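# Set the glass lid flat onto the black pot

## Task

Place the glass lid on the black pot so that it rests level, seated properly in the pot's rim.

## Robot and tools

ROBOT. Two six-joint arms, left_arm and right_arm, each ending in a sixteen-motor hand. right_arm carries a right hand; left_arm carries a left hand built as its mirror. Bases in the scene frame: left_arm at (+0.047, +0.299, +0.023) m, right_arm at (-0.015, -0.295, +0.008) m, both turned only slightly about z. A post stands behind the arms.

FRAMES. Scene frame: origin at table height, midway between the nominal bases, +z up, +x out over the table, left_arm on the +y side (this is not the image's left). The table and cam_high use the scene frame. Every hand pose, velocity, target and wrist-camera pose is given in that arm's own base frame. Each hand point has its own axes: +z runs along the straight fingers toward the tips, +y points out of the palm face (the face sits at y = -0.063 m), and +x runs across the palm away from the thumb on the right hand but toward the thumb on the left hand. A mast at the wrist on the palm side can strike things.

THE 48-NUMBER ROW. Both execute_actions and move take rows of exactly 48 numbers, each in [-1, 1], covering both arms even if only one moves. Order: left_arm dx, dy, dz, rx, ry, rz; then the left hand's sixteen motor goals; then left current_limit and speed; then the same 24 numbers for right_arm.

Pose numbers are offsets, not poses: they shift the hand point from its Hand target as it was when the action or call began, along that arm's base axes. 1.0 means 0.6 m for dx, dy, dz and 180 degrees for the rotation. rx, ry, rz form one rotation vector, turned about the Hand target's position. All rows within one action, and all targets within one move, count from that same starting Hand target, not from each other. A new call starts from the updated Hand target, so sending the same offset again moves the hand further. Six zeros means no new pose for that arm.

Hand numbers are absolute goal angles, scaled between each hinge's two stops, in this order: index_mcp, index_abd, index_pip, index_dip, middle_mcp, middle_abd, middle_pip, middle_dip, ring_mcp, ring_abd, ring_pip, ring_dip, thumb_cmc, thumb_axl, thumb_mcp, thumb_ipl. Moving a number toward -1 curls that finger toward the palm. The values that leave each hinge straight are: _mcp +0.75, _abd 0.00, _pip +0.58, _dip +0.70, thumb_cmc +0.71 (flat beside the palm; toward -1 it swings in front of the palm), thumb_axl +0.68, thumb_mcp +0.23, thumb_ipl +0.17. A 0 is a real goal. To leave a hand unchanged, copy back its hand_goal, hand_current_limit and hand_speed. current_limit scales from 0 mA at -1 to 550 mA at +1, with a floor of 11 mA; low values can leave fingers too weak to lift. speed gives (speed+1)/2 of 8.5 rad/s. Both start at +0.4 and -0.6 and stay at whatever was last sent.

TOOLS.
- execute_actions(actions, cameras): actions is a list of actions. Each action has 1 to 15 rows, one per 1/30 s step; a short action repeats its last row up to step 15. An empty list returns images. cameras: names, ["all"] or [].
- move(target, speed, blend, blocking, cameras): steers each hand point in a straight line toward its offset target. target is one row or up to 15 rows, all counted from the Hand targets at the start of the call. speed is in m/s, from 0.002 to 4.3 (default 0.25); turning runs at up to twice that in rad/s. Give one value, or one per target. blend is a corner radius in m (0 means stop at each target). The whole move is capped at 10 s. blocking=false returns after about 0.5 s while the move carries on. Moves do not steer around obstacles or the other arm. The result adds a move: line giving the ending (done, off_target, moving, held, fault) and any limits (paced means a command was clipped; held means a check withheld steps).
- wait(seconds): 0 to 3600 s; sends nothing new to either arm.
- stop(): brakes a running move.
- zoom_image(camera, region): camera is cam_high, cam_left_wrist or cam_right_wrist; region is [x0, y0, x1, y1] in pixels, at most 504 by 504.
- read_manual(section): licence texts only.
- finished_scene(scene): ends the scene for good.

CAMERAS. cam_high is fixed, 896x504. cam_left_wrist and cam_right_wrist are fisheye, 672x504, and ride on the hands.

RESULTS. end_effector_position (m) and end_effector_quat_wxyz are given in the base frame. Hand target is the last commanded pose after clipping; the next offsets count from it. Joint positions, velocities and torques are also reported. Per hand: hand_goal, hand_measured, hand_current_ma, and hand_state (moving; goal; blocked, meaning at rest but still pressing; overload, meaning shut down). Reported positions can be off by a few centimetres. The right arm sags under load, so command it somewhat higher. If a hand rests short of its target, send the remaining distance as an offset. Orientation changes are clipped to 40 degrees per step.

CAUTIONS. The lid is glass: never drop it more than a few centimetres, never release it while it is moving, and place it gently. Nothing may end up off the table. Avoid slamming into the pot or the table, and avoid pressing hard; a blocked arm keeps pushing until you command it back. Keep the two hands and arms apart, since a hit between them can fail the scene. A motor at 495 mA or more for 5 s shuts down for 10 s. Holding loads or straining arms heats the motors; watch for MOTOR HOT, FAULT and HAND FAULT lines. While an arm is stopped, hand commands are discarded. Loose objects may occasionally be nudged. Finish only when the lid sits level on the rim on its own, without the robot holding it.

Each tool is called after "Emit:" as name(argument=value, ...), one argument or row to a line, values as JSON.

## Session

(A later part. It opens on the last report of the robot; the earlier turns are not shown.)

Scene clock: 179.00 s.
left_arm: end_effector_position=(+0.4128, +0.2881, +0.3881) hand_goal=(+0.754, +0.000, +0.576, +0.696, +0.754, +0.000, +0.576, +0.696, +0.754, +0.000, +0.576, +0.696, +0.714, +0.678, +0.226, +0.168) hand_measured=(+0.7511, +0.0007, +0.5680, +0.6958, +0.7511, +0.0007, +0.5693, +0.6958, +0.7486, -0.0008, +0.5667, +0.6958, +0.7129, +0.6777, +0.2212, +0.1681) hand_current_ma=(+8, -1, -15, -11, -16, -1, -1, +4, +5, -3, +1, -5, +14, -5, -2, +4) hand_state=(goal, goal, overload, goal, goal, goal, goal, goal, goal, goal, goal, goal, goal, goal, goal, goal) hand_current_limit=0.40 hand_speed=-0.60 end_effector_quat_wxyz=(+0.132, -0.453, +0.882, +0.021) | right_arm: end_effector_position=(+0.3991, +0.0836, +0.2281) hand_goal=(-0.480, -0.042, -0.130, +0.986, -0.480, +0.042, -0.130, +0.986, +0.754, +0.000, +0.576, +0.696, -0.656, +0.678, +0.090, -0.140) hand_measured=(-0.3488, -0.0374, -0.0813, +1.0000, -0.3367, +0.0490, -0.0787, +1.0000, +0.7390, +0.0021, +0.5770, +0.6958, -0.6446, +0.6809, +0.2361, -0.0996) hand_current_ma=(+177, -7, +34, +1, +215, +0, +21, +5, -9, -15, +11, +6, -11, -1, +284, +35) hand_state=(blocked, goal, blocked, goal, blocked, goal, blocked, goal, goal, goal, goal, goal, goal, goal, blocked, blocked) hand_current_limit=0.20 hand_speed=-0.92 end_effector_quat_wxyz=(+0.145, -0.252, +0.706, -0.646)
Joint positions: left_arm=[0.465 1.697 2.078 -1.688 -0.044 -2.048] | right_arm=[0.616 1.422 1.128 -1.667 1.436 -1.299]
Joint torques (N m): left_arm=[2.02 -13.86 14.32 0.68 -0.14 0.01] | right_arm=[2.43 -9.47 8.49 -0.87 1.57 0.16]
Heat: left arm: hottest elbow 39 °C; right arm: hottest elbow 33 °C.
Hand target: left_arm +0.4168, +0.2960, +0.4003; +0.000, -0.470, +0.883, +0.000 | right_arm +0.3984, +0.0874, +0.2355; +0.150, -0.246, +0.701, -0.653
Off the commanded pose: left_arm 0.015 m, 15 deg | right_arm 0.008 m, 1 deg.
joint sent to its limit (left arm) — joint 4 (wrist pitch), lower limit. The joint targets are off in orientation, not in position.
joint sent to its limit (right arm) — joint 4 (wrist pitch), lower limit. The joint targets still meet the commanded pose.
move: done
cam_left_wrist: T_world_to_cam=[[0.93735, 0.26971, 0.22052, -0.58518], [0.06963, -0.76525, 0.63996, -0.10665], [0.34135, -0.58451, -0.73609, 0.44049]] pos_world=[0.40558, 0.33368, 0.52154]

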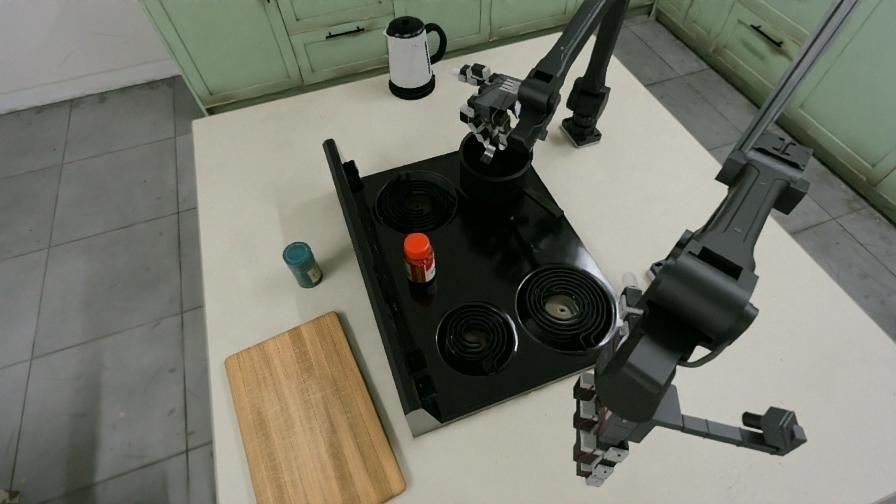

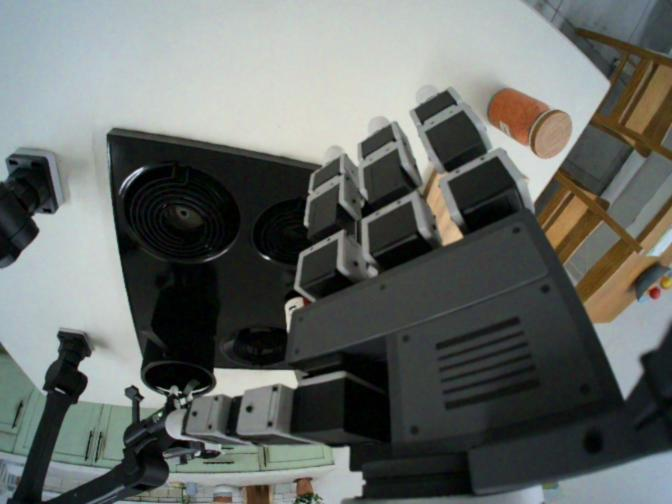

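Emit:
move(
  target=[
    [0,0,0,0,0,0, 0.754, 0, 0.576, 0.696, 0.754, 0, 0.576, 0.696, 0.754, 0, 0.576, 0.696, 0.714, 0.678, 0.226, 0.168, 0.4, -0.6, 0,0,-0.0083, 0,0,0, -0.48, -0.042, -0.13, 0.986, -0.48, 0.042, -0.13, 0.986, 0.754, 0, 0.576, 0.696, -0.657, 0.678, 0.09, -0.14, 0.2, -0.92],
  ],
  speed=0.02,
  cameras=[],
)

Emit:
move(
  target=[
    [0,0,0,0,0,0, 0.754, 0, 0.576, 0.696, 0.754, 0, 0.576, 0.696, 0.754, 0, 0.576, 0.696, 0.714, 0.678, 0.226, 0.168, 0.4, -0.6, 0,0,-0.0083, 0,0,0, -0.48, -0.042, -0.13, 0.986, -0.48, 0.042, -0.13, 0.986, 0.754, 0, 0.576, 0.696, -0.657, 0.678, 0.09, -0.14, 0.2, -0.92],
  ],
  speed=0.02,
  cameras=["cam_high","cam_left_wrist"],
)

Emit:
zoom_image(
  camera="cam_high",
  region=[454, 120, 500, 184],
)

Emit:
zoom_image(
  camera="cam_high",
  region=[494, 120, 540, 184],
)

Emit:
zoom_image(
  camera="cam_left_wrist",
  region=[136, 350, 226, 404],
)

Scene clock: 182.10 s.
left_arm: end_effector_position=(+0.4128, +0.2881, +0.3881) hand_goal=(+0.754, +0.000, +0.576, +0.696, +0.754, +0.000, +0.576, +0.696, +0.754, +0.000, +0.576, +0.696, +0.714, +0.678, +0.226, +0.168) hand_measured=(+0.7511, -0.0008, +0.5667, +0.6958, +0.7511, +0.0007, +0.5693, +0.6958, +0.7486, +0.0007, +0.5680, +0.6971, +0.7129, +0.6777, +0.2212, +0.1672) hand_current_ma=(-8, +1, -6, -1, -13, -8, -1, +1, -3, -1, +2, -14, +10, +0, +0, -1) hand_state=(goal, goal, overload, goal, goal, goal, goal, goal, goal, goal, goal, goal, goal, goal, goal, goal) hand_current_limit=0.40 hand_speed=-0.60 end_effector_quat_wxyz=(+0.132, -0.453, +0.882, +0.021) | right_arm: end_effector_position=(+0.3990, +0.0833, +0.2240) hand_goal=(-0.480, -0.042, -0.130, +0.986, -0.480, +0.042, -0.130, +0.986, +0.754, +0.000, +0.576, +0.696, -0.656, +0.678, +0.090, -0.140) hand_measured=(-0.3488, -0.0374, -0.0813, +1.0000, -0.3355, +0.0490, -0.0787, +0.9990, +0.7390, +0.0021, +0.5770, +0.6958, -0.6459, +0.6809, +0.2371, -0.0996) hand_current_ma=(+170, +3, +22, -5, +218, +10, +25, +13, -7, -9, +1, +2, -4, +9, +290, +32) hand_state=(blocked, goal, blocked, goal, blocked, goal, blocked, goal, goal, goal, goal, goal, goal, goal, blocked, blocked) hand_current_limit=0.20 hand_speed=-0.92 end_effector_quat_wxyz=(+0.145, -0.251, +0.706, -0.646)
Joint positions: left_arm=[0.465 1.697 2.078 -1.688 -0.044 -2.048] | right_arm=[0.616 1.427 1.121 -1.667 1.436 -1.284]
Joint torques (N m): left_arm=[1.67 -13.86 14.39 0.79 -0.13 0] | right_arm=[2.37 -9.29 8.42 -0.88 1.56 0.17]
Heat: left arm: hottest elbow 39 °C; right arm: hottest elbow 33 °C.
Hand target: left_arm +0.4168, +0.2960, +0.4003; +0.000, -0.470, +0.883, +0.000 | right_arm +0.3985, +0.0874, +0.2305; +0.150, -0.246, +0.701, -0.653
Off the commanded pose: left_arm 0.015 m, 15 deg | right_arm 0.008 m, 1 deg.
joint sent to its limit (left arm) — joint 4 (wrist pitch), lower limit. The joint targets are off in orientation, not in position.
joint sent to its limit (right arm) — joint 4 (wrist pitch), lower limit. The joint targets still meet the commanded pose.
move: done

Scene clock: 182.87 s.
left_arm: end_effector_position=(+0.4128, +0.2881, +0.3881) hand_goal=(+0.754, +0.000, +0.576, +0.696, +0.754, +0.000, +0.576, +0.696, +0.754, +0.000, +0.576, +0.696, +0.714, +0.678, +0.226, +0.168) hand_measured=(+0.7511, +0.0007, +0.5680, +0.6958, +0.7511, +0.0007, +0.5680, +0.6971, +0.7486, +0.0007, +0.5667, +0.6958, +0.7129, +0.6767, +0.2212, +0.1681) hand_current_ma=(+7, +9, -3, -9, -12, -10, -6, +13, +4, -3, -8, +1, +2, -6, +1, +4) hand_state=(goal, goal, overload, goal, goal, goal, goal, goal, goal, goal, goal, goal, goal, goal, goal, goal) hand_current_limit=0.40 hand_speed=-0.60 end_effector_quat_wxyz=(+0.132, -0.453, +0.882, +0.021) | right_arm: end_effector_position=(+0.3992, +0.0834, +0.2211) hand_goal=(-0.480, -0.042, -0.130, +0.986, -0.480, +0.042, -0.130, +0.986, +0.754, +0.000, +0.576, +0.696, -0.656, +0.678, +0.090, -0.140) hand_measured=(-0.3476, -0.0374, -0.0787, +1.0000, -0.3355, +0.0490, -0.0761, +1.0000, +0.7390, +0.0021, +0.5770, +0.6958, -0.6459, +0.6809, +0.2361, -0.0996) hand_current_ma=(+174, -4, +30, +6, +217, +5, +20, +15, -22, -13, +21, -6, -2, +7, +282, +32) hand_state=(blocked, goal, blocked, goal, blocked, goal, blocked, goal, goal, goal, goal, goal, goal, goal, blocked, blocked) hand_current_limit=0.20 hand_speed=-0.92 end_effector_quat_wxyz=(+0.147, -0.249, +0.707, -0.646)
Joint positions: left_arm=[0.465 1.697 2.078 -1.688 -0.044 -2.048] | right_arm=[0.616 1.431 1.116 -1.667 1.436 -1.271]
Joint torques (N m): left_arm=[1.67 -13.27 14.45 0.72 -0.15 -0.01] | right_arm=[2.37 -9.11 8.17 -0.87 1.53 0.2]
Heat: left arm: hottest elbow 39 °C; right arm: hottest elbow 33 °C.
Hand target: left_arm +0.4168, +0.2960, +0.4003; +0.000, -0.470, +0.883, +0.000 | right_arm +0.3984, +0.0874, +0.2256; +0.151, -0.246, +0.701, -0.653
Off the commanded pose: left_arm 0.015 m, 15 deg | right_arm 0.006 m, 1 deg.
joint sent to its limit (left arm) — joint 4 (wrist pitch), lower limit. The joint targets are off in orientation, not in position.
joint sent to its limit (right arm) — joint 4 (wrist pitch), lower limit. The joint targets still meet the commanded pose.
move: done
cam_left_wrist: T_world_to_cam=[[0.93735, 0.26971, 0.22052, -0.58518], [0.06963, -0.76525, 0.63996, -0.10665], [0.34135, -0.58451, -0.73609, 0.44049]] pos_world=[0.40558, 0.33368, 0.52154]

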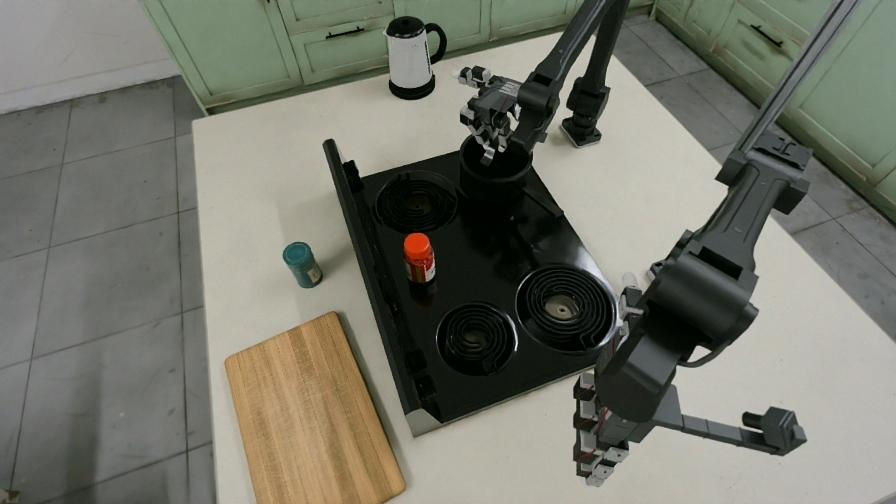

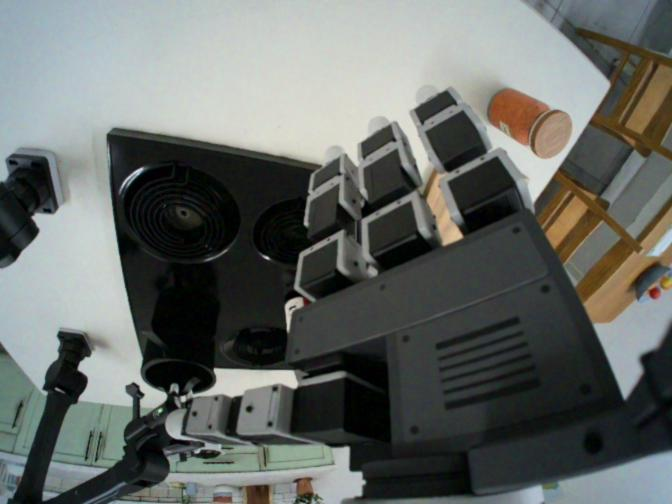

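Scaled by 7.875.

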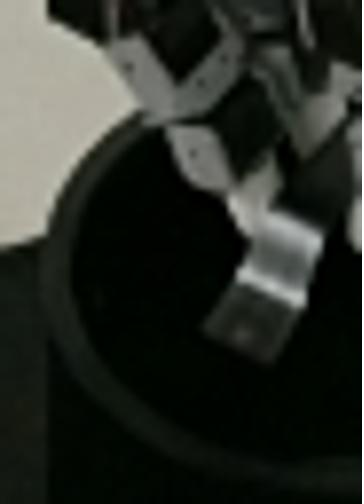

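Scaled by 7.875.

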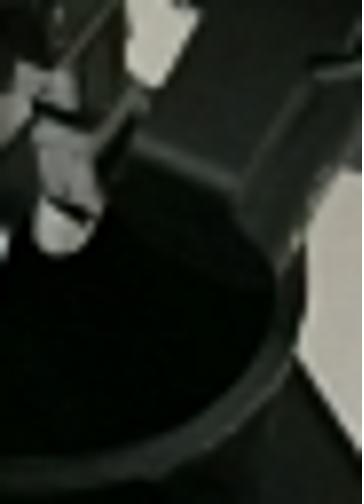

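Scaled by 5.600 from the camera's image (finer frame: 960x720).

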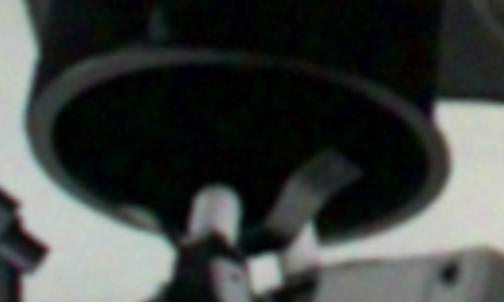

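Emit:
move(
  target=[
    [0,0,0,0,0,0, 0.754, 0, 0.576, 0.696, 0.754, 0, 0.576, 0.696, 0.754, 0, 0.576, 0.696, 0.714, 0.678, 0.226, 0.168, 0.4, -0.6, 0,-0.02,0.003, 0.0143,0,0, -0.48, -0.042, -0.13, 0.986, -0.48, 0.042, -0.13, 0.986, 0.754, 0, 0.576, 0.696, -0.657, 0.678, 0.09, -0.14, 0.2, -0.92],
  ],
  speed=0.03,
  cameras=["cam_high","cam_left_wrist"],
)

Emit:
zoom_image(
  camera="cam_high",
  region=[454, 120, 500, 184],
)

Emit:
zoom_image(
  camera="cam_high",
  region=[494, 120, 540, 184],
)

Emit:
zoom_image(
  camera="cam_left_wrist",
  region=[136, 350, 226, 404],
)

Scene clock: 188.97 s.
left_arm: end_effector_position=(+0.4128, +0.2881, +0.3881) hand_goal=(+0.754, +0.000, +0.576, +0.696, +0.754, +0.000, +0.576, +0.696, +0.754, +0.000, +0.576, +0.696, +0.714, +0.678, +0.226, +0.168) hand_measured=(+0.7511, -0.0008, +0.5667, +0.6958, +0.7511, -0.0008, +0.5693, +0.6958, +0.7486, +0.0007, +0.5680, +0.6971, +0.7129, +0.6777, +0.2203, +0.1681) hand_current_ma=(+10, -4, -12, +6, -12, -6, -6, +15, -1, -9, -7, -3, +6, -3, -9, +5) hand_state=(goal, goal, overload, goal, goal, goal, goal, goal, goal, goal, goal, goal, goal, goal, goal, goal) hand_current_limit=0.40 hand_speed=-0.60 end_effector_quat_wxyz=(+0.132, -0.453, +0.882, +0.021) | right_arm: end_effector_position=(+0.3990, +0.0816, +0.2185) hand_goal=(-0.480, -0.042, -0.130, +0.986, -0.480, +0.042, -0.130, +0.986, +0.754, +0.000, +0.576, +0.696, -0.656, +0.678, +0.090, -0.140) hand_measured=(-0.3476, -0.0374, -0.0800, +1.0000, -0.3355, +0.0490, -0.0723, +1.0000, +0.7390, +0.0021, +0.5770, +0.6958, -0.6459, +0.6809, +0.2361, -0.1006) hand_current_ma=(+176, -5, +36, +3, +217, -4, +19, +4, -21, -9, +14, +6, +0, +9, +294, +35) hand_state=(blocked, goal, blocked, goal, blocked, goal, blocked, goal, goal, goal, goal, goal, goal, goal, blocked, blocked) hand_current_limit=0.20 hand_speed=-0.92 end_effector_quat_wxyz=(+0.150, -0.250, +0.713, -0.638)
Joint positions: left_arm=[0.465 1.697 2.078 -1.688 -0.044 -2.048] | right_arm=[0.607 1.394 1.088 -1.53 1.425 -1.409]
Joint torques (N m): left_arm=[1.9 -13.51 14.34 0.72 -0.13 -0.03] | right_arm=[0.67 -10.4 8.14 0.08 1.27 -0.05]
Heat: left arm: hottest elbow 39 °C; right arm: hottest elbow 33 °C.
Hand target: left_arm +0.4168, +0.2960, +0.4003; +0.000, -0.470, +0.883, +0.000 | right_arm +0.3984, +0.0754, +0.2274; +0.156, -0.242, +0.715, -0.637
Off the commanded pose: left_arm 0.015 m, 15 deg | right_arm 0.011 m, 1 deg.
joint sent to its limit (left arm) — joint 4 (wrist pitch), lower limit. The joint targets are off in orientation, not in position.
move: off_target (right_arm)
cam_left_wrist: T_world_to_cam=[[0.93735, 0.26971, 0.22052, -0.58518], [0.06963, -0.76525, 0.63996, -0.10665], [0.34135, -0.58451, -0.73609, 0.44049]] pos_world=[0.40558, 0.33368, 0.52154]

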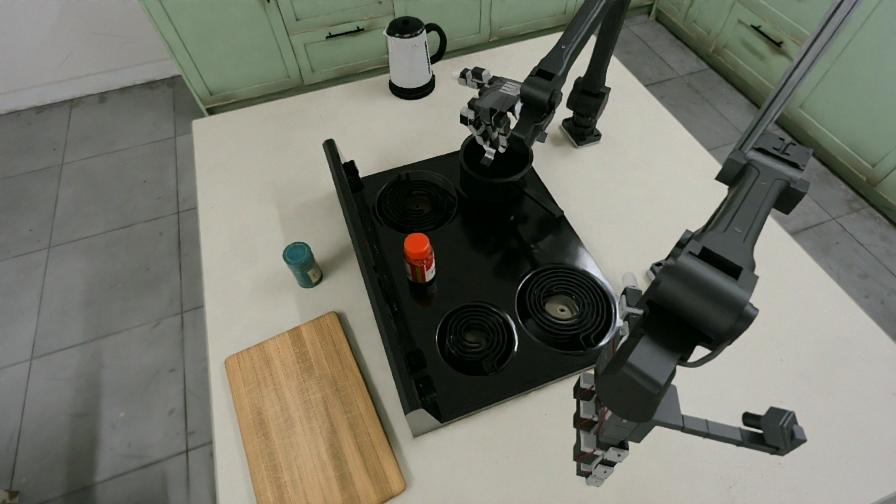

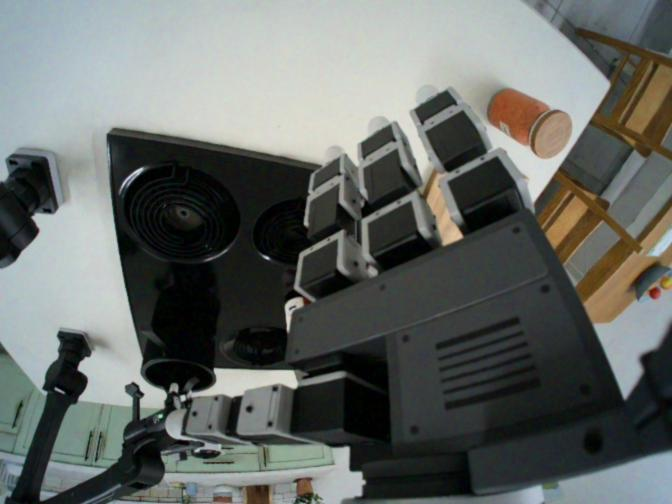

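Scaled by 7.875.

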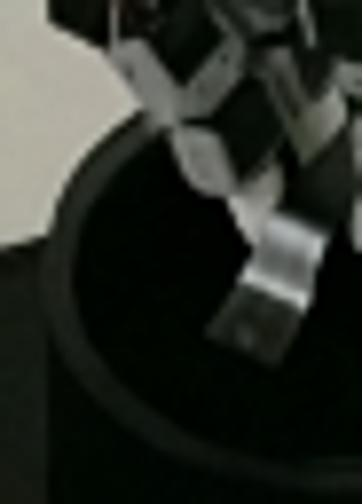

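Scaled by 7.875.

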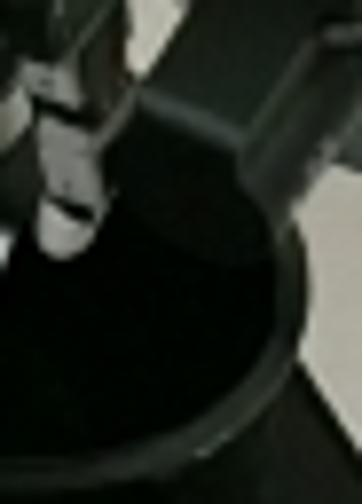

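Scaled by 5.600 from the camera's image (finer frame: 960x720).

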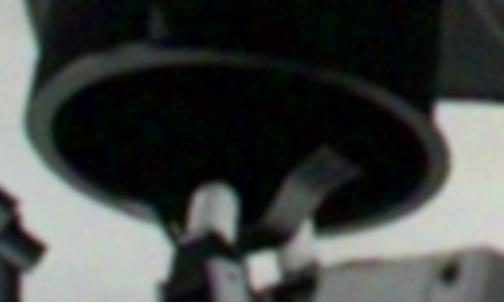

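Emit:
move(
  target=[
    [0,0,0,0,0,0, 0.754, 0, 0.576, 0.696, 0.754, 0, 0.576, 0.696, 0.754, 0, 0.576, 0.696, 0.714, 0.678, 0.226, 0.168, 0.4, -0.6, -0.01,-0.02,0.01, 0,0,0, -0.48, -0.042, -0.13, 0.986, -0.48, 0.042, -0.13, 0.986, 0.754, 0, 0.576, 0.696, -0.657, 0.678, 0.09, -0.14, 0.2, -0.92],
  ],
  speed=0.03,
  cameras=["cam_high","cam_left_wrist"],
)

Emit:
zoom_image(
  camera="cam_high",
  region=[454, 120, 500, 184],
)

Emit:
zoom_image(
  camera="cam_high",
  region=[494, 120, 540, 184],
)

Emit:
zoom_image(
  camera="cam_left_wrist",
  region=[136, 350, 226, 404],
)

Scene clock: 192.27 s.
left_arm: end_effector_position=(+0.4128, +0.2881, +0.3881) hand_goal=(+0.754, +0.000, +0.576, +0.696, +0.754, +0.000, +0.576, +0.696, +0.754, +0.000, +0.576, +0.696, +0.714, +0.678, +0.226, +0.168) hand_measured=(+0.7523, +0.0007, +0.5667, +0.6958, +0.7511, -0.0008, +0.5693, +0.6958, +0.7486, +0.0007, +0.5667, +0.6958, +0.7129, +0.6777, +0.2212, +0.1672) hand_current_ma=(+1, -6, -8, -5, -13, -18, +4, +3, -1, -3, +1, -14, +12, -8, -12, +10) hand_state=(goal, goal, overload, goal, goal, goal, goal, goal, goal, goal, goal, goal, goal, goal, goal, goal) hand_current_limit=0.40 hand_speed=-0.60 end_effector_quat_wxyz=(+0.132, -0.453, +0.882, +0.021) | right_arm: end_effector_position=(+0.3913, +0.0692, +0.2206) hand_goal=(-0.480, -0.042, -0.130, +0.986, -0.480, +0.042, -0.130, +0.986, +0.754, +0.000, +0.576, +0.696, -0.656, +0.678, +0.090, -0.140) hand_measured=(-0.3488, -0.0374, -0.0800, +1.0000, -0.3355, +0.0505, -0.0736, +1.0000, +0.7390, +0.0021, +0.5770, +0.6958, -0.6446, +0.6809, +0.2361, -0.0996) hand_current_ma=(+173, -1, +27, +2, +210, +0, +27, +6, -1, -10, +6, -1, +1, +3, +290, +23) hand_state=(blocked, goal, blocked, goal, blocked, goal, blocked, goal, goal, goal, goal, goal, goal, goal, blocked, blocked) hand_current_limit=0.20 hand_speed=-0.92 end_effector_quat_wxyz=(+0.145, -0.256, +0.712, -0.638)
Joint positions: left_arm=[0.465 1.697 2.078 -1.688 -0.044 -2.048] | right_arm=[0.589 1.334 1.043 -1.416 1.424 -1.555]
Joint torques (N m): left_arm=[2.2 -13.51 14.34 0.68 -0.14 -0.03] | right_arm=[0.62 -10.05 8.8 0.29 1.41 -0.01]
Heat: left arm: hottest elbow 40 °C; right arm: hottest elbow 33 °C.
Hand target: left_arm +0.4168, +0.2960, +0.4003; +0.000, -0.470, +0.883, +0.000 | right_arm +0.3925, +0.0636, +0.2335; +0.156, -0.242, +0.715, -0.637
Off the commanded pose: left_arm 0.015 m, 15 deg | right_arm 0.014 m, 2 deg.
joint sent to its limit (left arm) — joint 4 (wrist pitch), lower limit. The joint targets are off in orientation, not in position.
move: off_target (right_arm)
cam_left_wrist: T_world_to_cam=[[0.93735, 0.26971, 0.22052, -0.58518], [0.06963, -0.76525, 0.63996, -0.10665], [0.34135, -0.58451, -0.73609, 0.44049]] pos_world=[0.40558, 0.33368, 0.52154]

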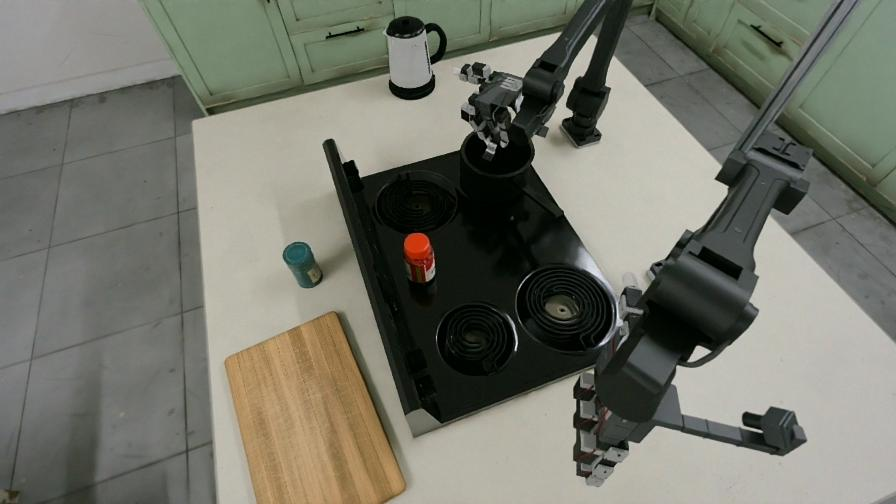

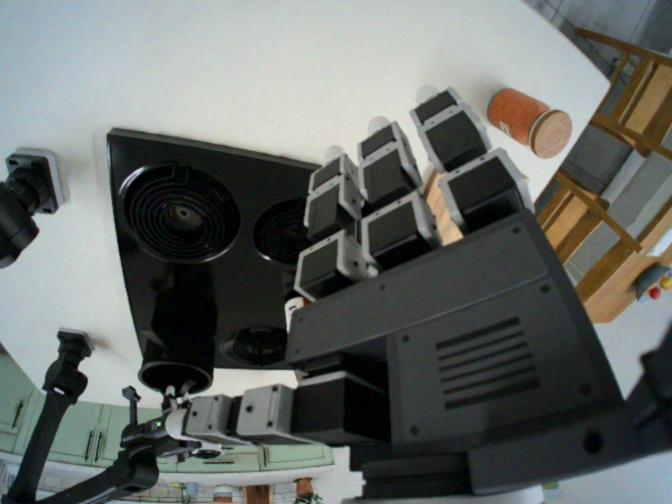

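Scaled by 7.875.

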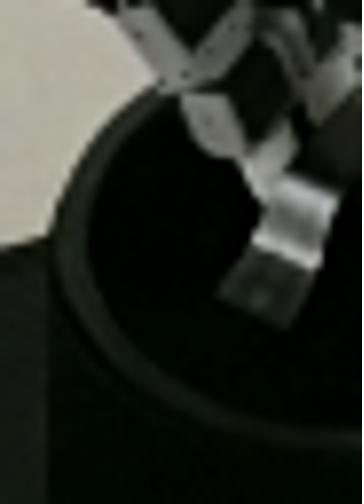

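Scaled by 7.875.

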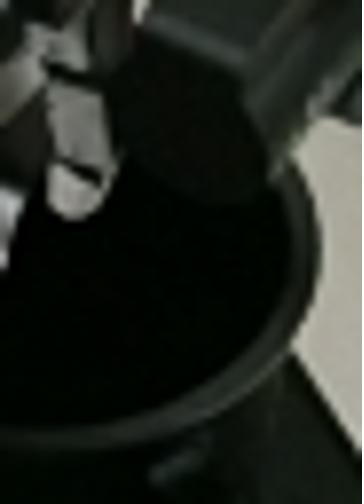

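Scaled by 5.600 from the camera's image (finer frame: 960x720).

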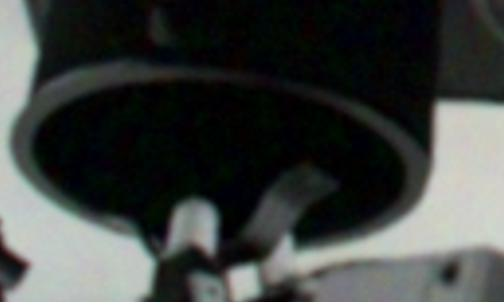

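Emit:
move(
  target=[
    [0,0,0,0,0,0, 0.754, 0, 0.576, 0.696, 0.754, 0, 0.576, 0.696, 0.754, 0, 0.576, 0.696, 0.714, 0.678, 0.226, 0.168, 0.4, -0.6, 0.0083,0.025,0, 0,0,0, -0.48, -0.042, -0.13, 0.986, -0.48, 0.042, -0.13, 0.986, 0.754, 0, 0.576, 0.696, -0.657, 0.678, 0.09, -0.14, 0.2, -0.92],
  ],
  speed=0.03,
  cameras=["cam_high","cam_left_wrist"],
)

Emit:
zoom_image(
  camera="cam_high",
  region=[454, 120, 500, 184],
)

Emit:
zoom_image(
  camera="cam_high",
  region=[494, 120, 540, 184],
)

Emit:
zoom_image(
  camera="cam_left_wrist",
  region=[136, 350, 226, 404],
)

Scene clock: 195.97 s.
left_arm: end_effector_position=(+0.4128, +0.2881, +0.3881) hand_goal=(+0.754, +0.000, +0.576, +0.696, +0.754, +0.000, +0.576, +0.696, +0.754, +0.000, +0.576, +0.696, +0.714, +0.678, +0.226, +0.168) hand_measured=(+0.7523, +0.0007, +0.5680, +0.6958, +0.7511, +0.0007, +0.5693, +0.6958, +0.7498, +0.0007, +0.5667, +0.6958, +0.7142, +0.6777, +0.2212, +0.1672) hand_current_ma=(+15, +0, -7, -2, -14, -20, -6, +10, -1, -8, -12, -6, +5, -8, +12, +12) hand_state=(goal, goal, overload, goal, goal, goal, goal, goal, goal, goal, goal, goal, goal, goal, goal, goal) hand_current_limit=0.40 hand_speed=-0.60 end_effector_quat_wxyz=(+0.132, -0.453, +0.882, +0.021) | right_arm: end_effector_position=(+0.3860, +0.0669, +0.2166) hand_goal=(-0.480, -0.042, -0.130, +0.986, -0.480, +0.042, -0.130, +0.986, +0.754, +0.000, +0.576, +0.696, -0.656, +0.678, +0.090, -0.140) hand_measured=(-0.3476, -0.0360, -0.0800, +1.0000, -0.3355, +0.0505, -0.0723, +1.0000, +0.7390, +0.0021, +0.5757, +0.6958, -0.6459, +0.6809, +0.2371, -0.0996) hand_current_ma=(+177, -4, +36, +8, +220, +13, +28, +4, -11, -11, +12, -3, +0, +13, +289, +31) hand_state=(blocked, goal, blocked, goal, blocked, goal, blocked, goal, goal, goal, goal, goal, goal, goal, blocked, blocked) hand_current_limit=0.20 hand_speed=-0.92 end_effector_quat_wxyz=(+0.140, -0.252, +0.713, -0.639)
Joint positions: left_arm=[0.465 1.697 2.078 -1.688 -0.044 -2.048] | right_arm=[0.592 1.349 1.043 -1.507 1.421 -1.449]
Joint torques (N m): left_arm=[2.14 -13.8 14.26 0.72 -0.1 0] | right_arm=[2.37 -7.47 12.44 -0.69 1.28 0.12]
Heat: left arm: hottest elbow 40 °C; right arm: hottest elbow 33 °C.
Hand target: left_arm +0.4168, +0.2960, +0.4003; +0.000, -0.470, +0.883, +0.000 | right_arm +0.3974, +0.0785, +0.2335; +0.156, -0.242, +0.715, -0.637
Off the commanded pose: left_arm 0.015 m, 15 deg | right_arm 0.024 m, 2 deg.
joint sent to its limit (left arm) — joint 4 (wrist pitch), lower limit. The joint targets are off in orientation, not in position.
move: off_target (right_arm)
cam_left_wrist: T_world_to_cam=[[0.93735, 0.26971, 0.22052, -0.58518], [0.06963, -0.76525, 0.63996, -0.10665], [0.34135, -0.58451, -0.73609, 0.44049]] pos_world=[0.40558, 0.33368, 0.52154]

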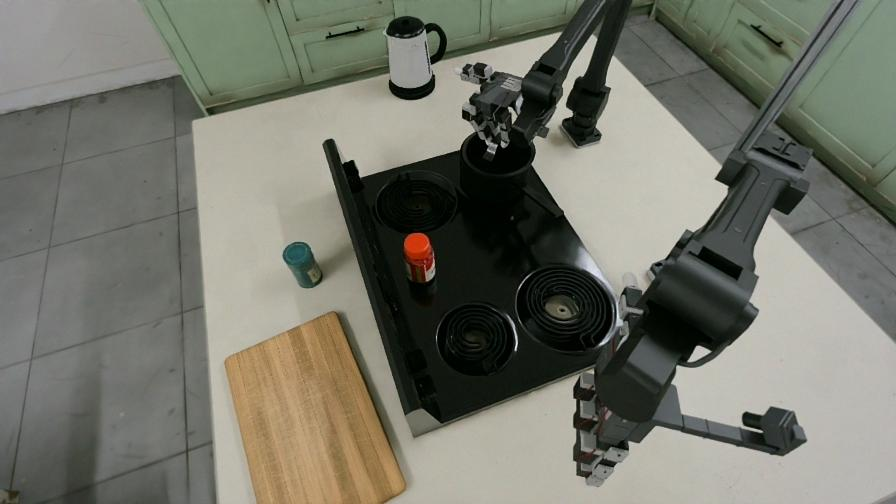

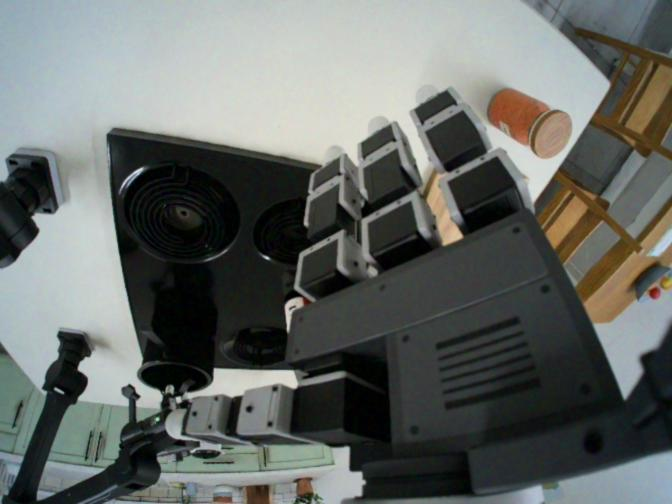

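Scaled by 7.875.

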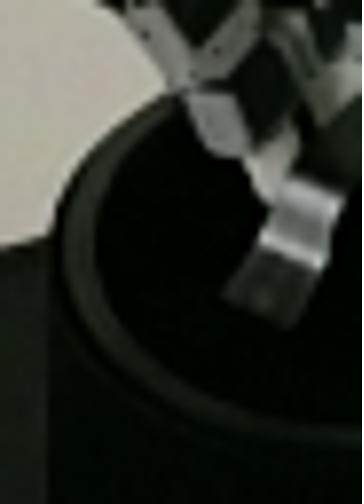

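Scaled by 7.875.

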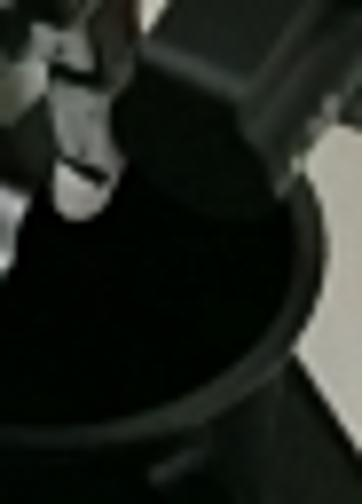

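Scaled by 5.600 from the camera's image (finer frame: 960x720).

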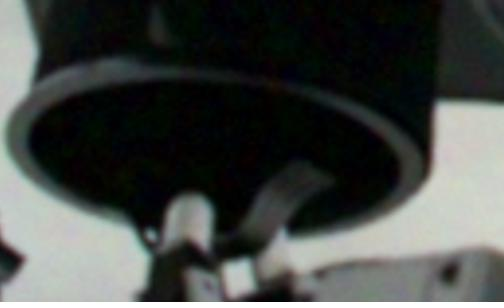

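Emit:
zoom_image(
  camera="cam_left_wrist",
  region=[134, 350, 179, 400],
)

Emit:
zoom_image(
  camera="cam_left_wrist",
  region=[174, 350, 219, 400],
)

Emit:
zoom_image(
  camera="cam_high",
  region=[450, 120, 550, 220],
)

Scaled by 10.080 from the camera's image (finer frame: 960x720).

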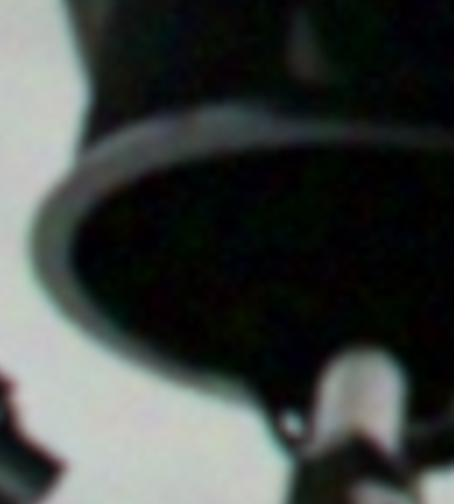

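Scaled by 10.080 from the camera's image (finer frame: 960x720).

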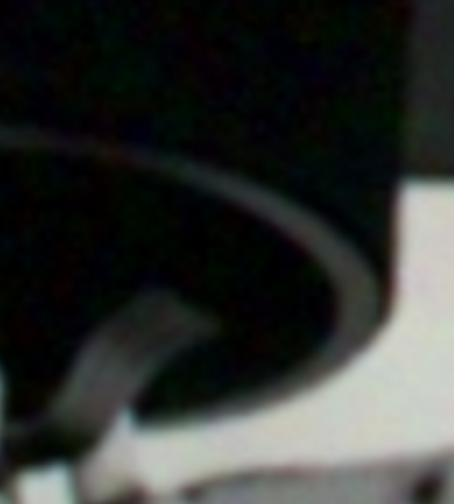

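Scaled by 5.040.

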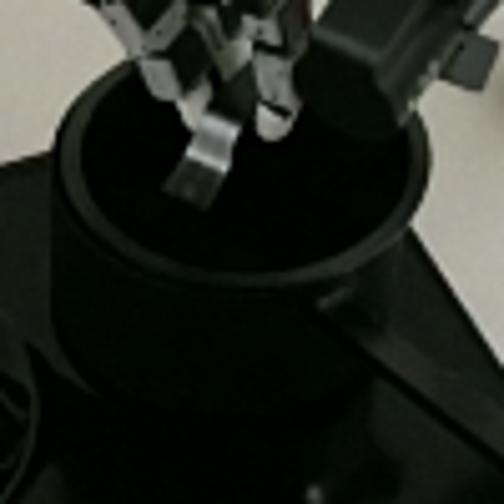

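Emit:
move(
  target=[
    [0,0,0,0,0,0, 0.754, 0, 0.576, 0.696, 0.754, 0, 0.576, 0.696, 0.754, 0, 0.576, 0.696, 0.714, 0.678, 0.226, 0.168, 0.4, -0.6, 0,-0.04,0.055, 0,0,0, -0.48, -0.042, -0.13, 0.986, -0.48, 0.042, -0.13, 0.986, 0.754, 0, 0.576, 0.696, -0.657, 0.678, 0.09, -0.14, 0.2, -0.92],
    [0,0,0,0,0,0, 0.754, 0, 0.576, 0.696, 0.754, 0, 0.576, 0.696, 0.754, 0, 0.576, 0.696, 0.714, 0.678, 0.226, 0.168, 0.4, -0.6, -0.0015,-0.0008,0.055, 0,0,0, -0.48, -0.042, -0.13, 0.986, -0.48, 0.042, -0.13, 0.986, 0.754, 0, 0.576, 0.696, -0.657, 0.678, 0.09, -0.14, 0.2, -0.92],
    [0,0,0,0,0,0, 0.754, 0, 0.576, 0.696, 0.754, 0, 0.576, 0.696, 0.754, 0, 0.576, 0.696, 0.714, 0.678, 0.226, 0.168, 0.4, -0.6, -0.0015,-0.0008,-0.01, 0,0,0, -0.48, -0.042, -0.13, 0.986, -0.48, 0.042, -0.13, 0.986, 0.754, 0, 0.576, 0.696, -0.657, 0.678, 0.09, -0.14, 0.2, -0.92],
  ],
  speed=[0.05,0.05,0.03],
  cameras=["cam_high","cam_left_wrist"],
)

Emit:
zoom_image(
  camera="cam_high",
  region=[454, 120, 500, 184],
)

Emit:
zoom_image(
  camera="cam_high",
  region=[494, 120, 540, 184],
)

Emit:
zoom_image(
  camera="cam_left_wrist",
  region=[134, 350, 179, 400],
)

Emit:
zoom_image(
  camera="cam_left_wrist",
  region=[174, 350, 219, 400],
)

Scene clock: 204.87 s.
left_arm: end_effector_position=(+0.4128, +0.2881, +0.3881) hand_goal=(+0.754, +0.000, +0.576, +0.696, +0.754, +0.000, +0.576, +0.696, +0.754, +0.000, +0.576, +0.696, +0.714, +0.678, +0.226, +0.168) hand_measured=(+0.7511, -0.0008, +0.5680, +0.6958, +0.7511, +0.0007, +0.5693, +0.6958, +0.7486, +0.0007, +0.5680, +0.6958, +0.7142, +0.6777, +0.2212, +0.1681) hand_current_ma=(+1, -2, -5, -4, -13, -15, +1, +16, +0, -8, -4, -4, +16, -7, -1, +9) hand_state=(goal, goal, overload, goal, goal, goal, goal, goal, goal, goal, goal, goal, goal, goal, goal, goal) hand_current_limit=0.40 hand_speed=-0.60 end_effector_quat_wxyz=(+0.132, -0.453, +0.882, +0.021) | right_arm: end_effector_position=(+0.3923, +0.0714, +0.2198) hand_goal=(-0.480, -0.042, -0.130, +0.986, -0.480, +0.042, -0.130, +0.986, +0.754, +0.000, +0.576, +0.696, -0.656, +0.678, +0.090, -0.140) hand_measured=(-0.3476, -0.0374, -0.0800, +1.0000, -0.3355, +0.0520, -0.0723, +1.0000, +0.7390, +0.0021, +0.5770, +0.6958, -0.6421, +0.6809, +0.2361, -0.0996) hand_current_ma=(+173, -3, +34, +5, +205, +6, +32, +15, -10, -14, +17, +9, -4, +3, +296, +27) hand_state=(blocked, goal, blocked, goal, blocked, goal, blocked, goal, goal, goal, goal, goal, goal, goal, blocked, blocked) hand_current_limit=0.20 hand_speed=-0.92 end_effector_quat_wxyz=(+0.138, -0.250, +0.716, -0.637)
Joint positions: left_arm=[0.465 1.697 2.078 -1.688 -0.044 -2.048] | right_arm=[0.592 1.377 1.078 -1.55 1.415 -1.413]
Joint torques (N m): left_arm=[1.67 -13.63 14.32 0.75 -0.15 -0.02] | right_arm=[2.37 -8.88 9.05 0.1 1.53 0.17]
Heat: left arm: hottest elbow 40 °C; right arm: hottest elbow 33 °C.
Hand target: left_arm +0.4168, +0.2960, +0.4003; +0.000, -0.470, +0.883, +0.000 | right_arm +0.3966, +0.0780, +0.2274; +0.156, -0.242, +0.715, -0.637
Off the commanded pose: left_arm 0.015 m, 15 deg | right_arm 0.011 m, 2 deg.
joint sent to its limit (left arm) — joint 4 (wrist pitch), lower limit. The joint targets are off in orientation, not in position.
move: off_target (right_arm)
cam_left_wrist: T_world_to_cam=[[0.93735, 0.26971, 0.22052, -0.58518], [0.06963, -0.76525, 0.63996, -0.10665], [0.34135, -0.58451, -0.73609, 0.44049]] pos_world=[0.40558, 0.33368, 0.52154]

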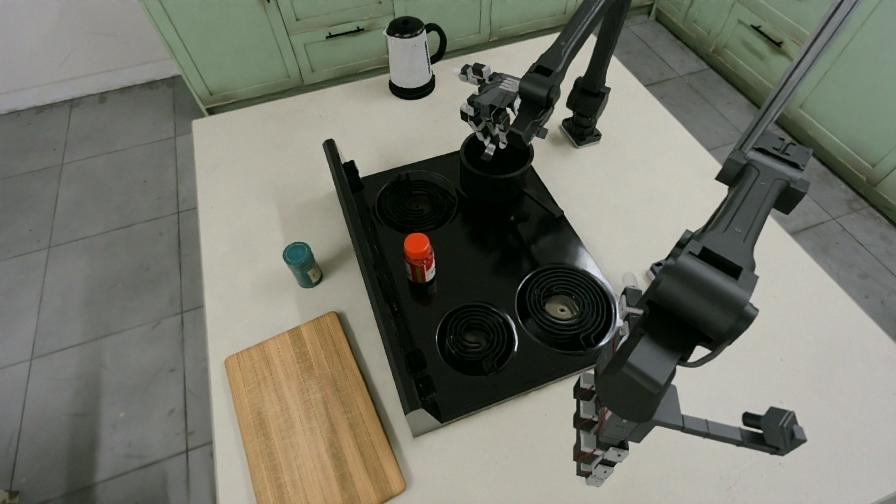

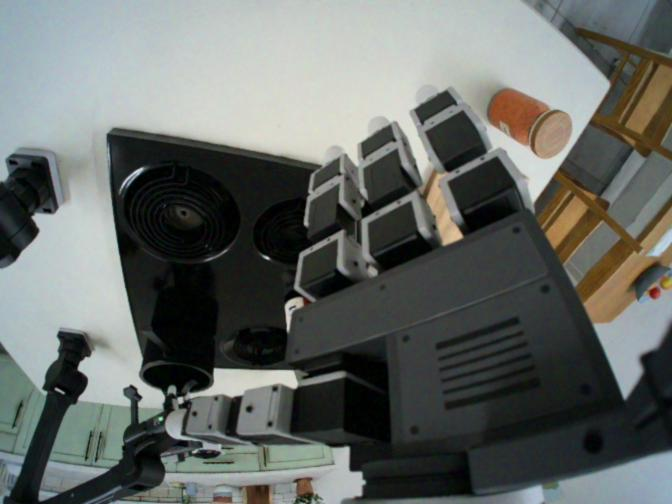

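Scaled by 7.875.

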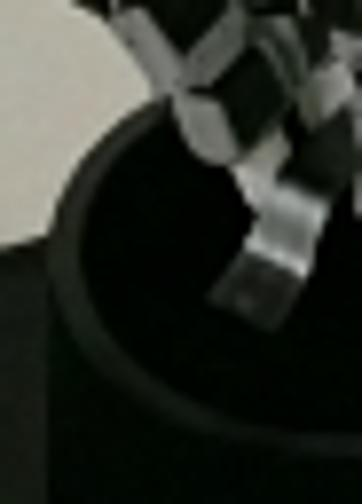

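Scaled by 7.875.

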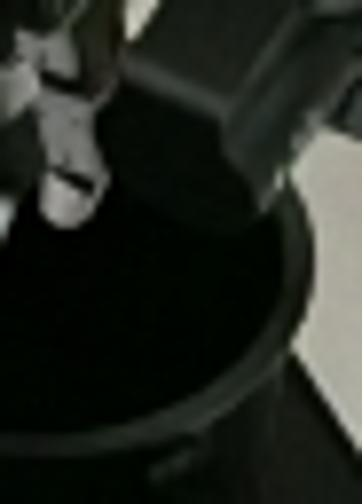

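Scaled by 10.080 from the camera's image (finer frame: 960x720).

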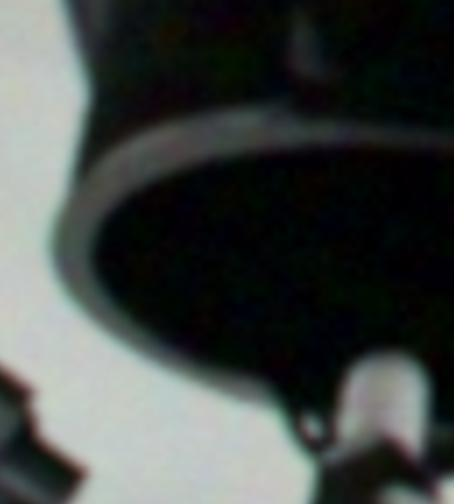

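Scaled by 10.080 from the camera's image (finer frame: 960x720).

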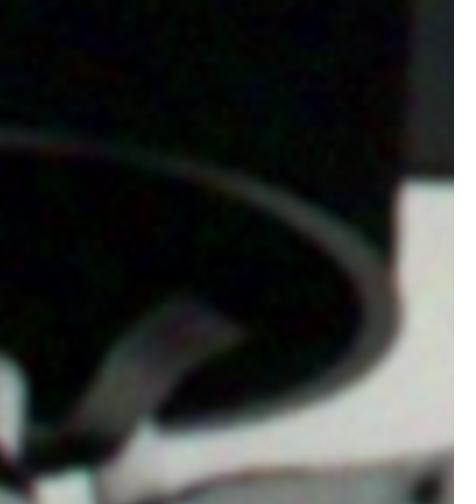

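Emit:
move(
  target=[
    [0,0,0,0,0,0, 0.754, 0, 0.576, 0.696, 0.754, 0, 0.576, 0.696, 0.754, 0, 0.576, 0.696, 0.714, 0.678, 0.226, 0.168, 0.4, -0.6, 0.003,0,-0.01, 0,0,0, -0.48, -0.042, -0.13, 0.986, -0.48, 0.042, -0.13, 0.986, 0.754, 0, 0.576, 0.696, -0.657, 0.678, 0.09, -0.14, 0.2, -0.92],
  ],
  speed=0.02,
  cameras=["cam_high","cam_left_wrist"],
)

Emit:
zoom_image(
  camera="cam_high",
  region=[454, 120, 500, 184],
)

Emit:
zoom_image(
  camera="cam_high",
  region=[494, 120, 540, 184],
)

Emit:
zoom_image(
  camera="cam_left_wrist",
  region=[134, 350, 179, 400],
)

Emit:
zoom_image(
  camera="cam_left_wrist",
  region=[174, 350, 219, 400],
)

Scene clock: 206.63 s.
left_arm: end_effector_position=(+0.4128, +0.2881, +0.3881) hand_goal=(+0.754, +0.000, +0.576, +0.696, +0.754, +0.000, +0.576, +0.696, +0.754, +0.000, +0.576, +0.696, +0.714, +0.678, +0.226, +0.168) hand_measured=(+0.7523, +0.0007, +0.5680, +0.6958, +0.7511, -0.0008, +0.5693, +0.6958, +0.7498, +0.0007, +0.5680, +0.6958, +0.7129, +0.6767, +0.2212, +0.1672) hand_current_ma=(+6, -7, -2, +1, -22, -13, +0, +5, +7, -4, -4, +1, +5, +2, -9, +0) hand_state=(goal, goal, overload, goal, goal, goal, goal, goal, goal, goal, goal, goal, goal, goal, goal, goal) hand_current_limit=0.40 hand_speed=-0.60 end_effector_quat_wxyz=(+0.132, -0.453, +0.882, +0.021) | right_arm: end_effector_position=(+0.3965, +0.0742, +0.2178) hand_goal=(-0.480, -0.042, -0.130, +0.986, -0.480, +0.042, -0.130, +0.986, +0.754, +0.000, +0.576, +0.696, -0.656, +0.678, +0.090, -0.140) hand_measured=(-0.3476, -0.0374, -0.0787, +1.0000, -0.3367, +0.0505, -0.0723, +1.0000, +0.7378, +0.0021, +0.5770, +0.6958, -0.6421, +0.6809, +0.2361, -0.0996) hand_current_ma=(+178, -5, +31, +10, +214, +1, +31, +13, -6, -6, +1, +5, -1, +5, +289, +25) hand_state=(blocked, goal, blocked, goal, blocked, goal, blocked, goal, goal, goal, goal, goal, goal, goal, blocked, blocked) hand_current_limit=0.20 hand_speed=-0.92 end_effector_quat_wxyz=(+0.145, -0.244, +0.718, -0.636)
Joint positions: left_arm=[0.465 1.697 2.078 -1.688 -0.044 -2.048] | right_arm=[0.592 1.382 1.078 -1.526 1.416 -1.413]
Joint torques (N m): left_arm=[2.02 -13.22 14.3 0.73 -0.14 0] | right_arm=[2.2 -8.82 8.29 0.2 1.53 0.08]
Heat: left arm: hottest elbow 40 °C; right arm: hottest elbow 33 °C.
Hand target: left_arm +0.4168, +0.2960, +0.4003; +0.000, -0.470, +0.883, +0.000 | right_arm +0.3983, +0.0779, +0.2214; +0.156, -0.242, +0.715, -0.637
Off the commanded pose: left_arm 0.015 m, 15 deg | right_arm 0.006 m, 1 deg.
joint sent to its limit (left arm) — joint 4 (wrist pitch), lower limit. The joint targets are off in orientation, not in position.
move: done
cam_left_wrist: T_world_to_cam=[[0.93735, 0.26971, 0.22052, -0.58518], [0.06963, -0.76525, 0.63996, -0.10665], [0.34135, -0.58451, -0.73609, 0.44049]] pos_world=[0.40558, 0.33368, 0.52154]

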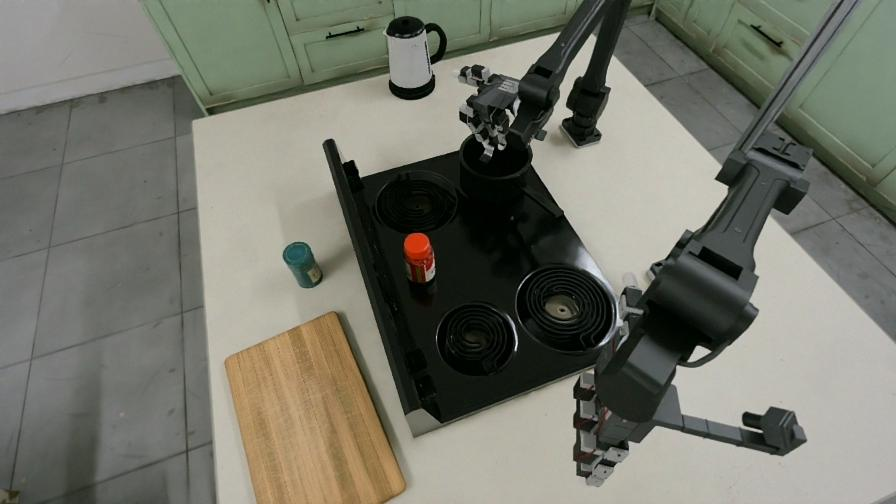

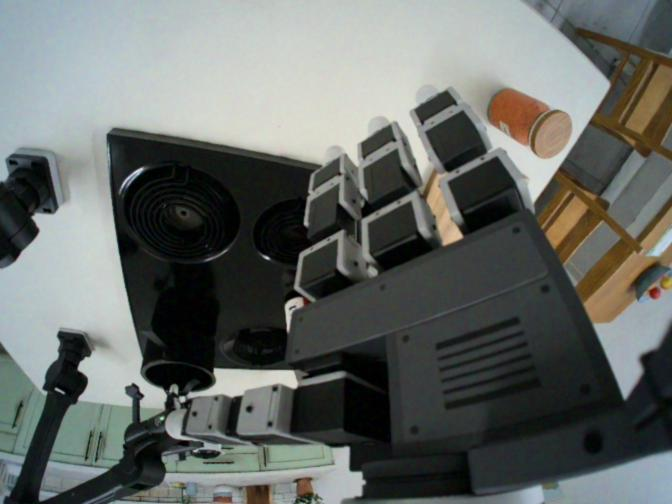

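Scaled by 7.875.

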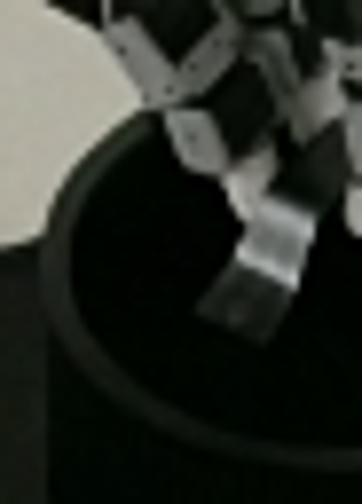

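Scaled by 7.875.

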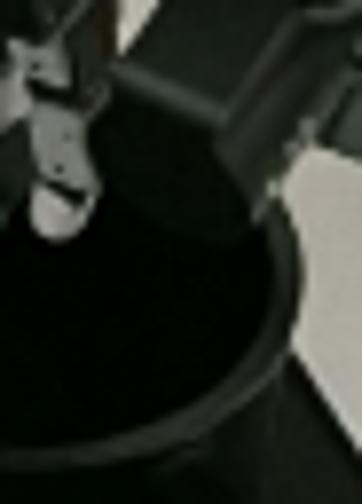

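Scaled by 10.080 from the camera's image (finer frame: 960x720).

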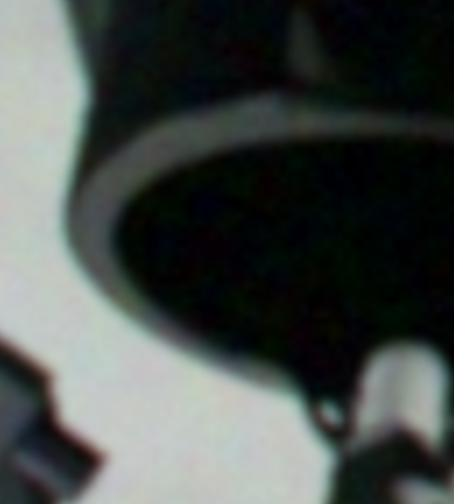

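Scaled by 10.080 from the camera's image (finer frame: 960x720).

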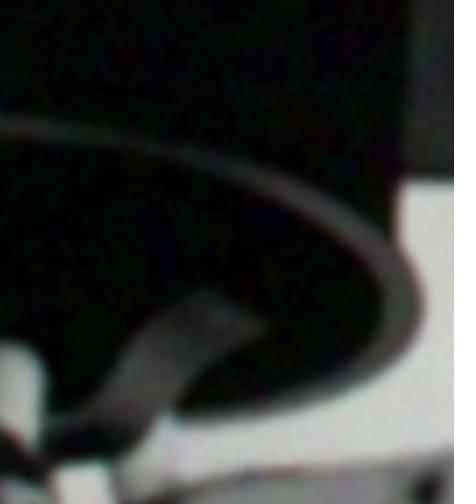

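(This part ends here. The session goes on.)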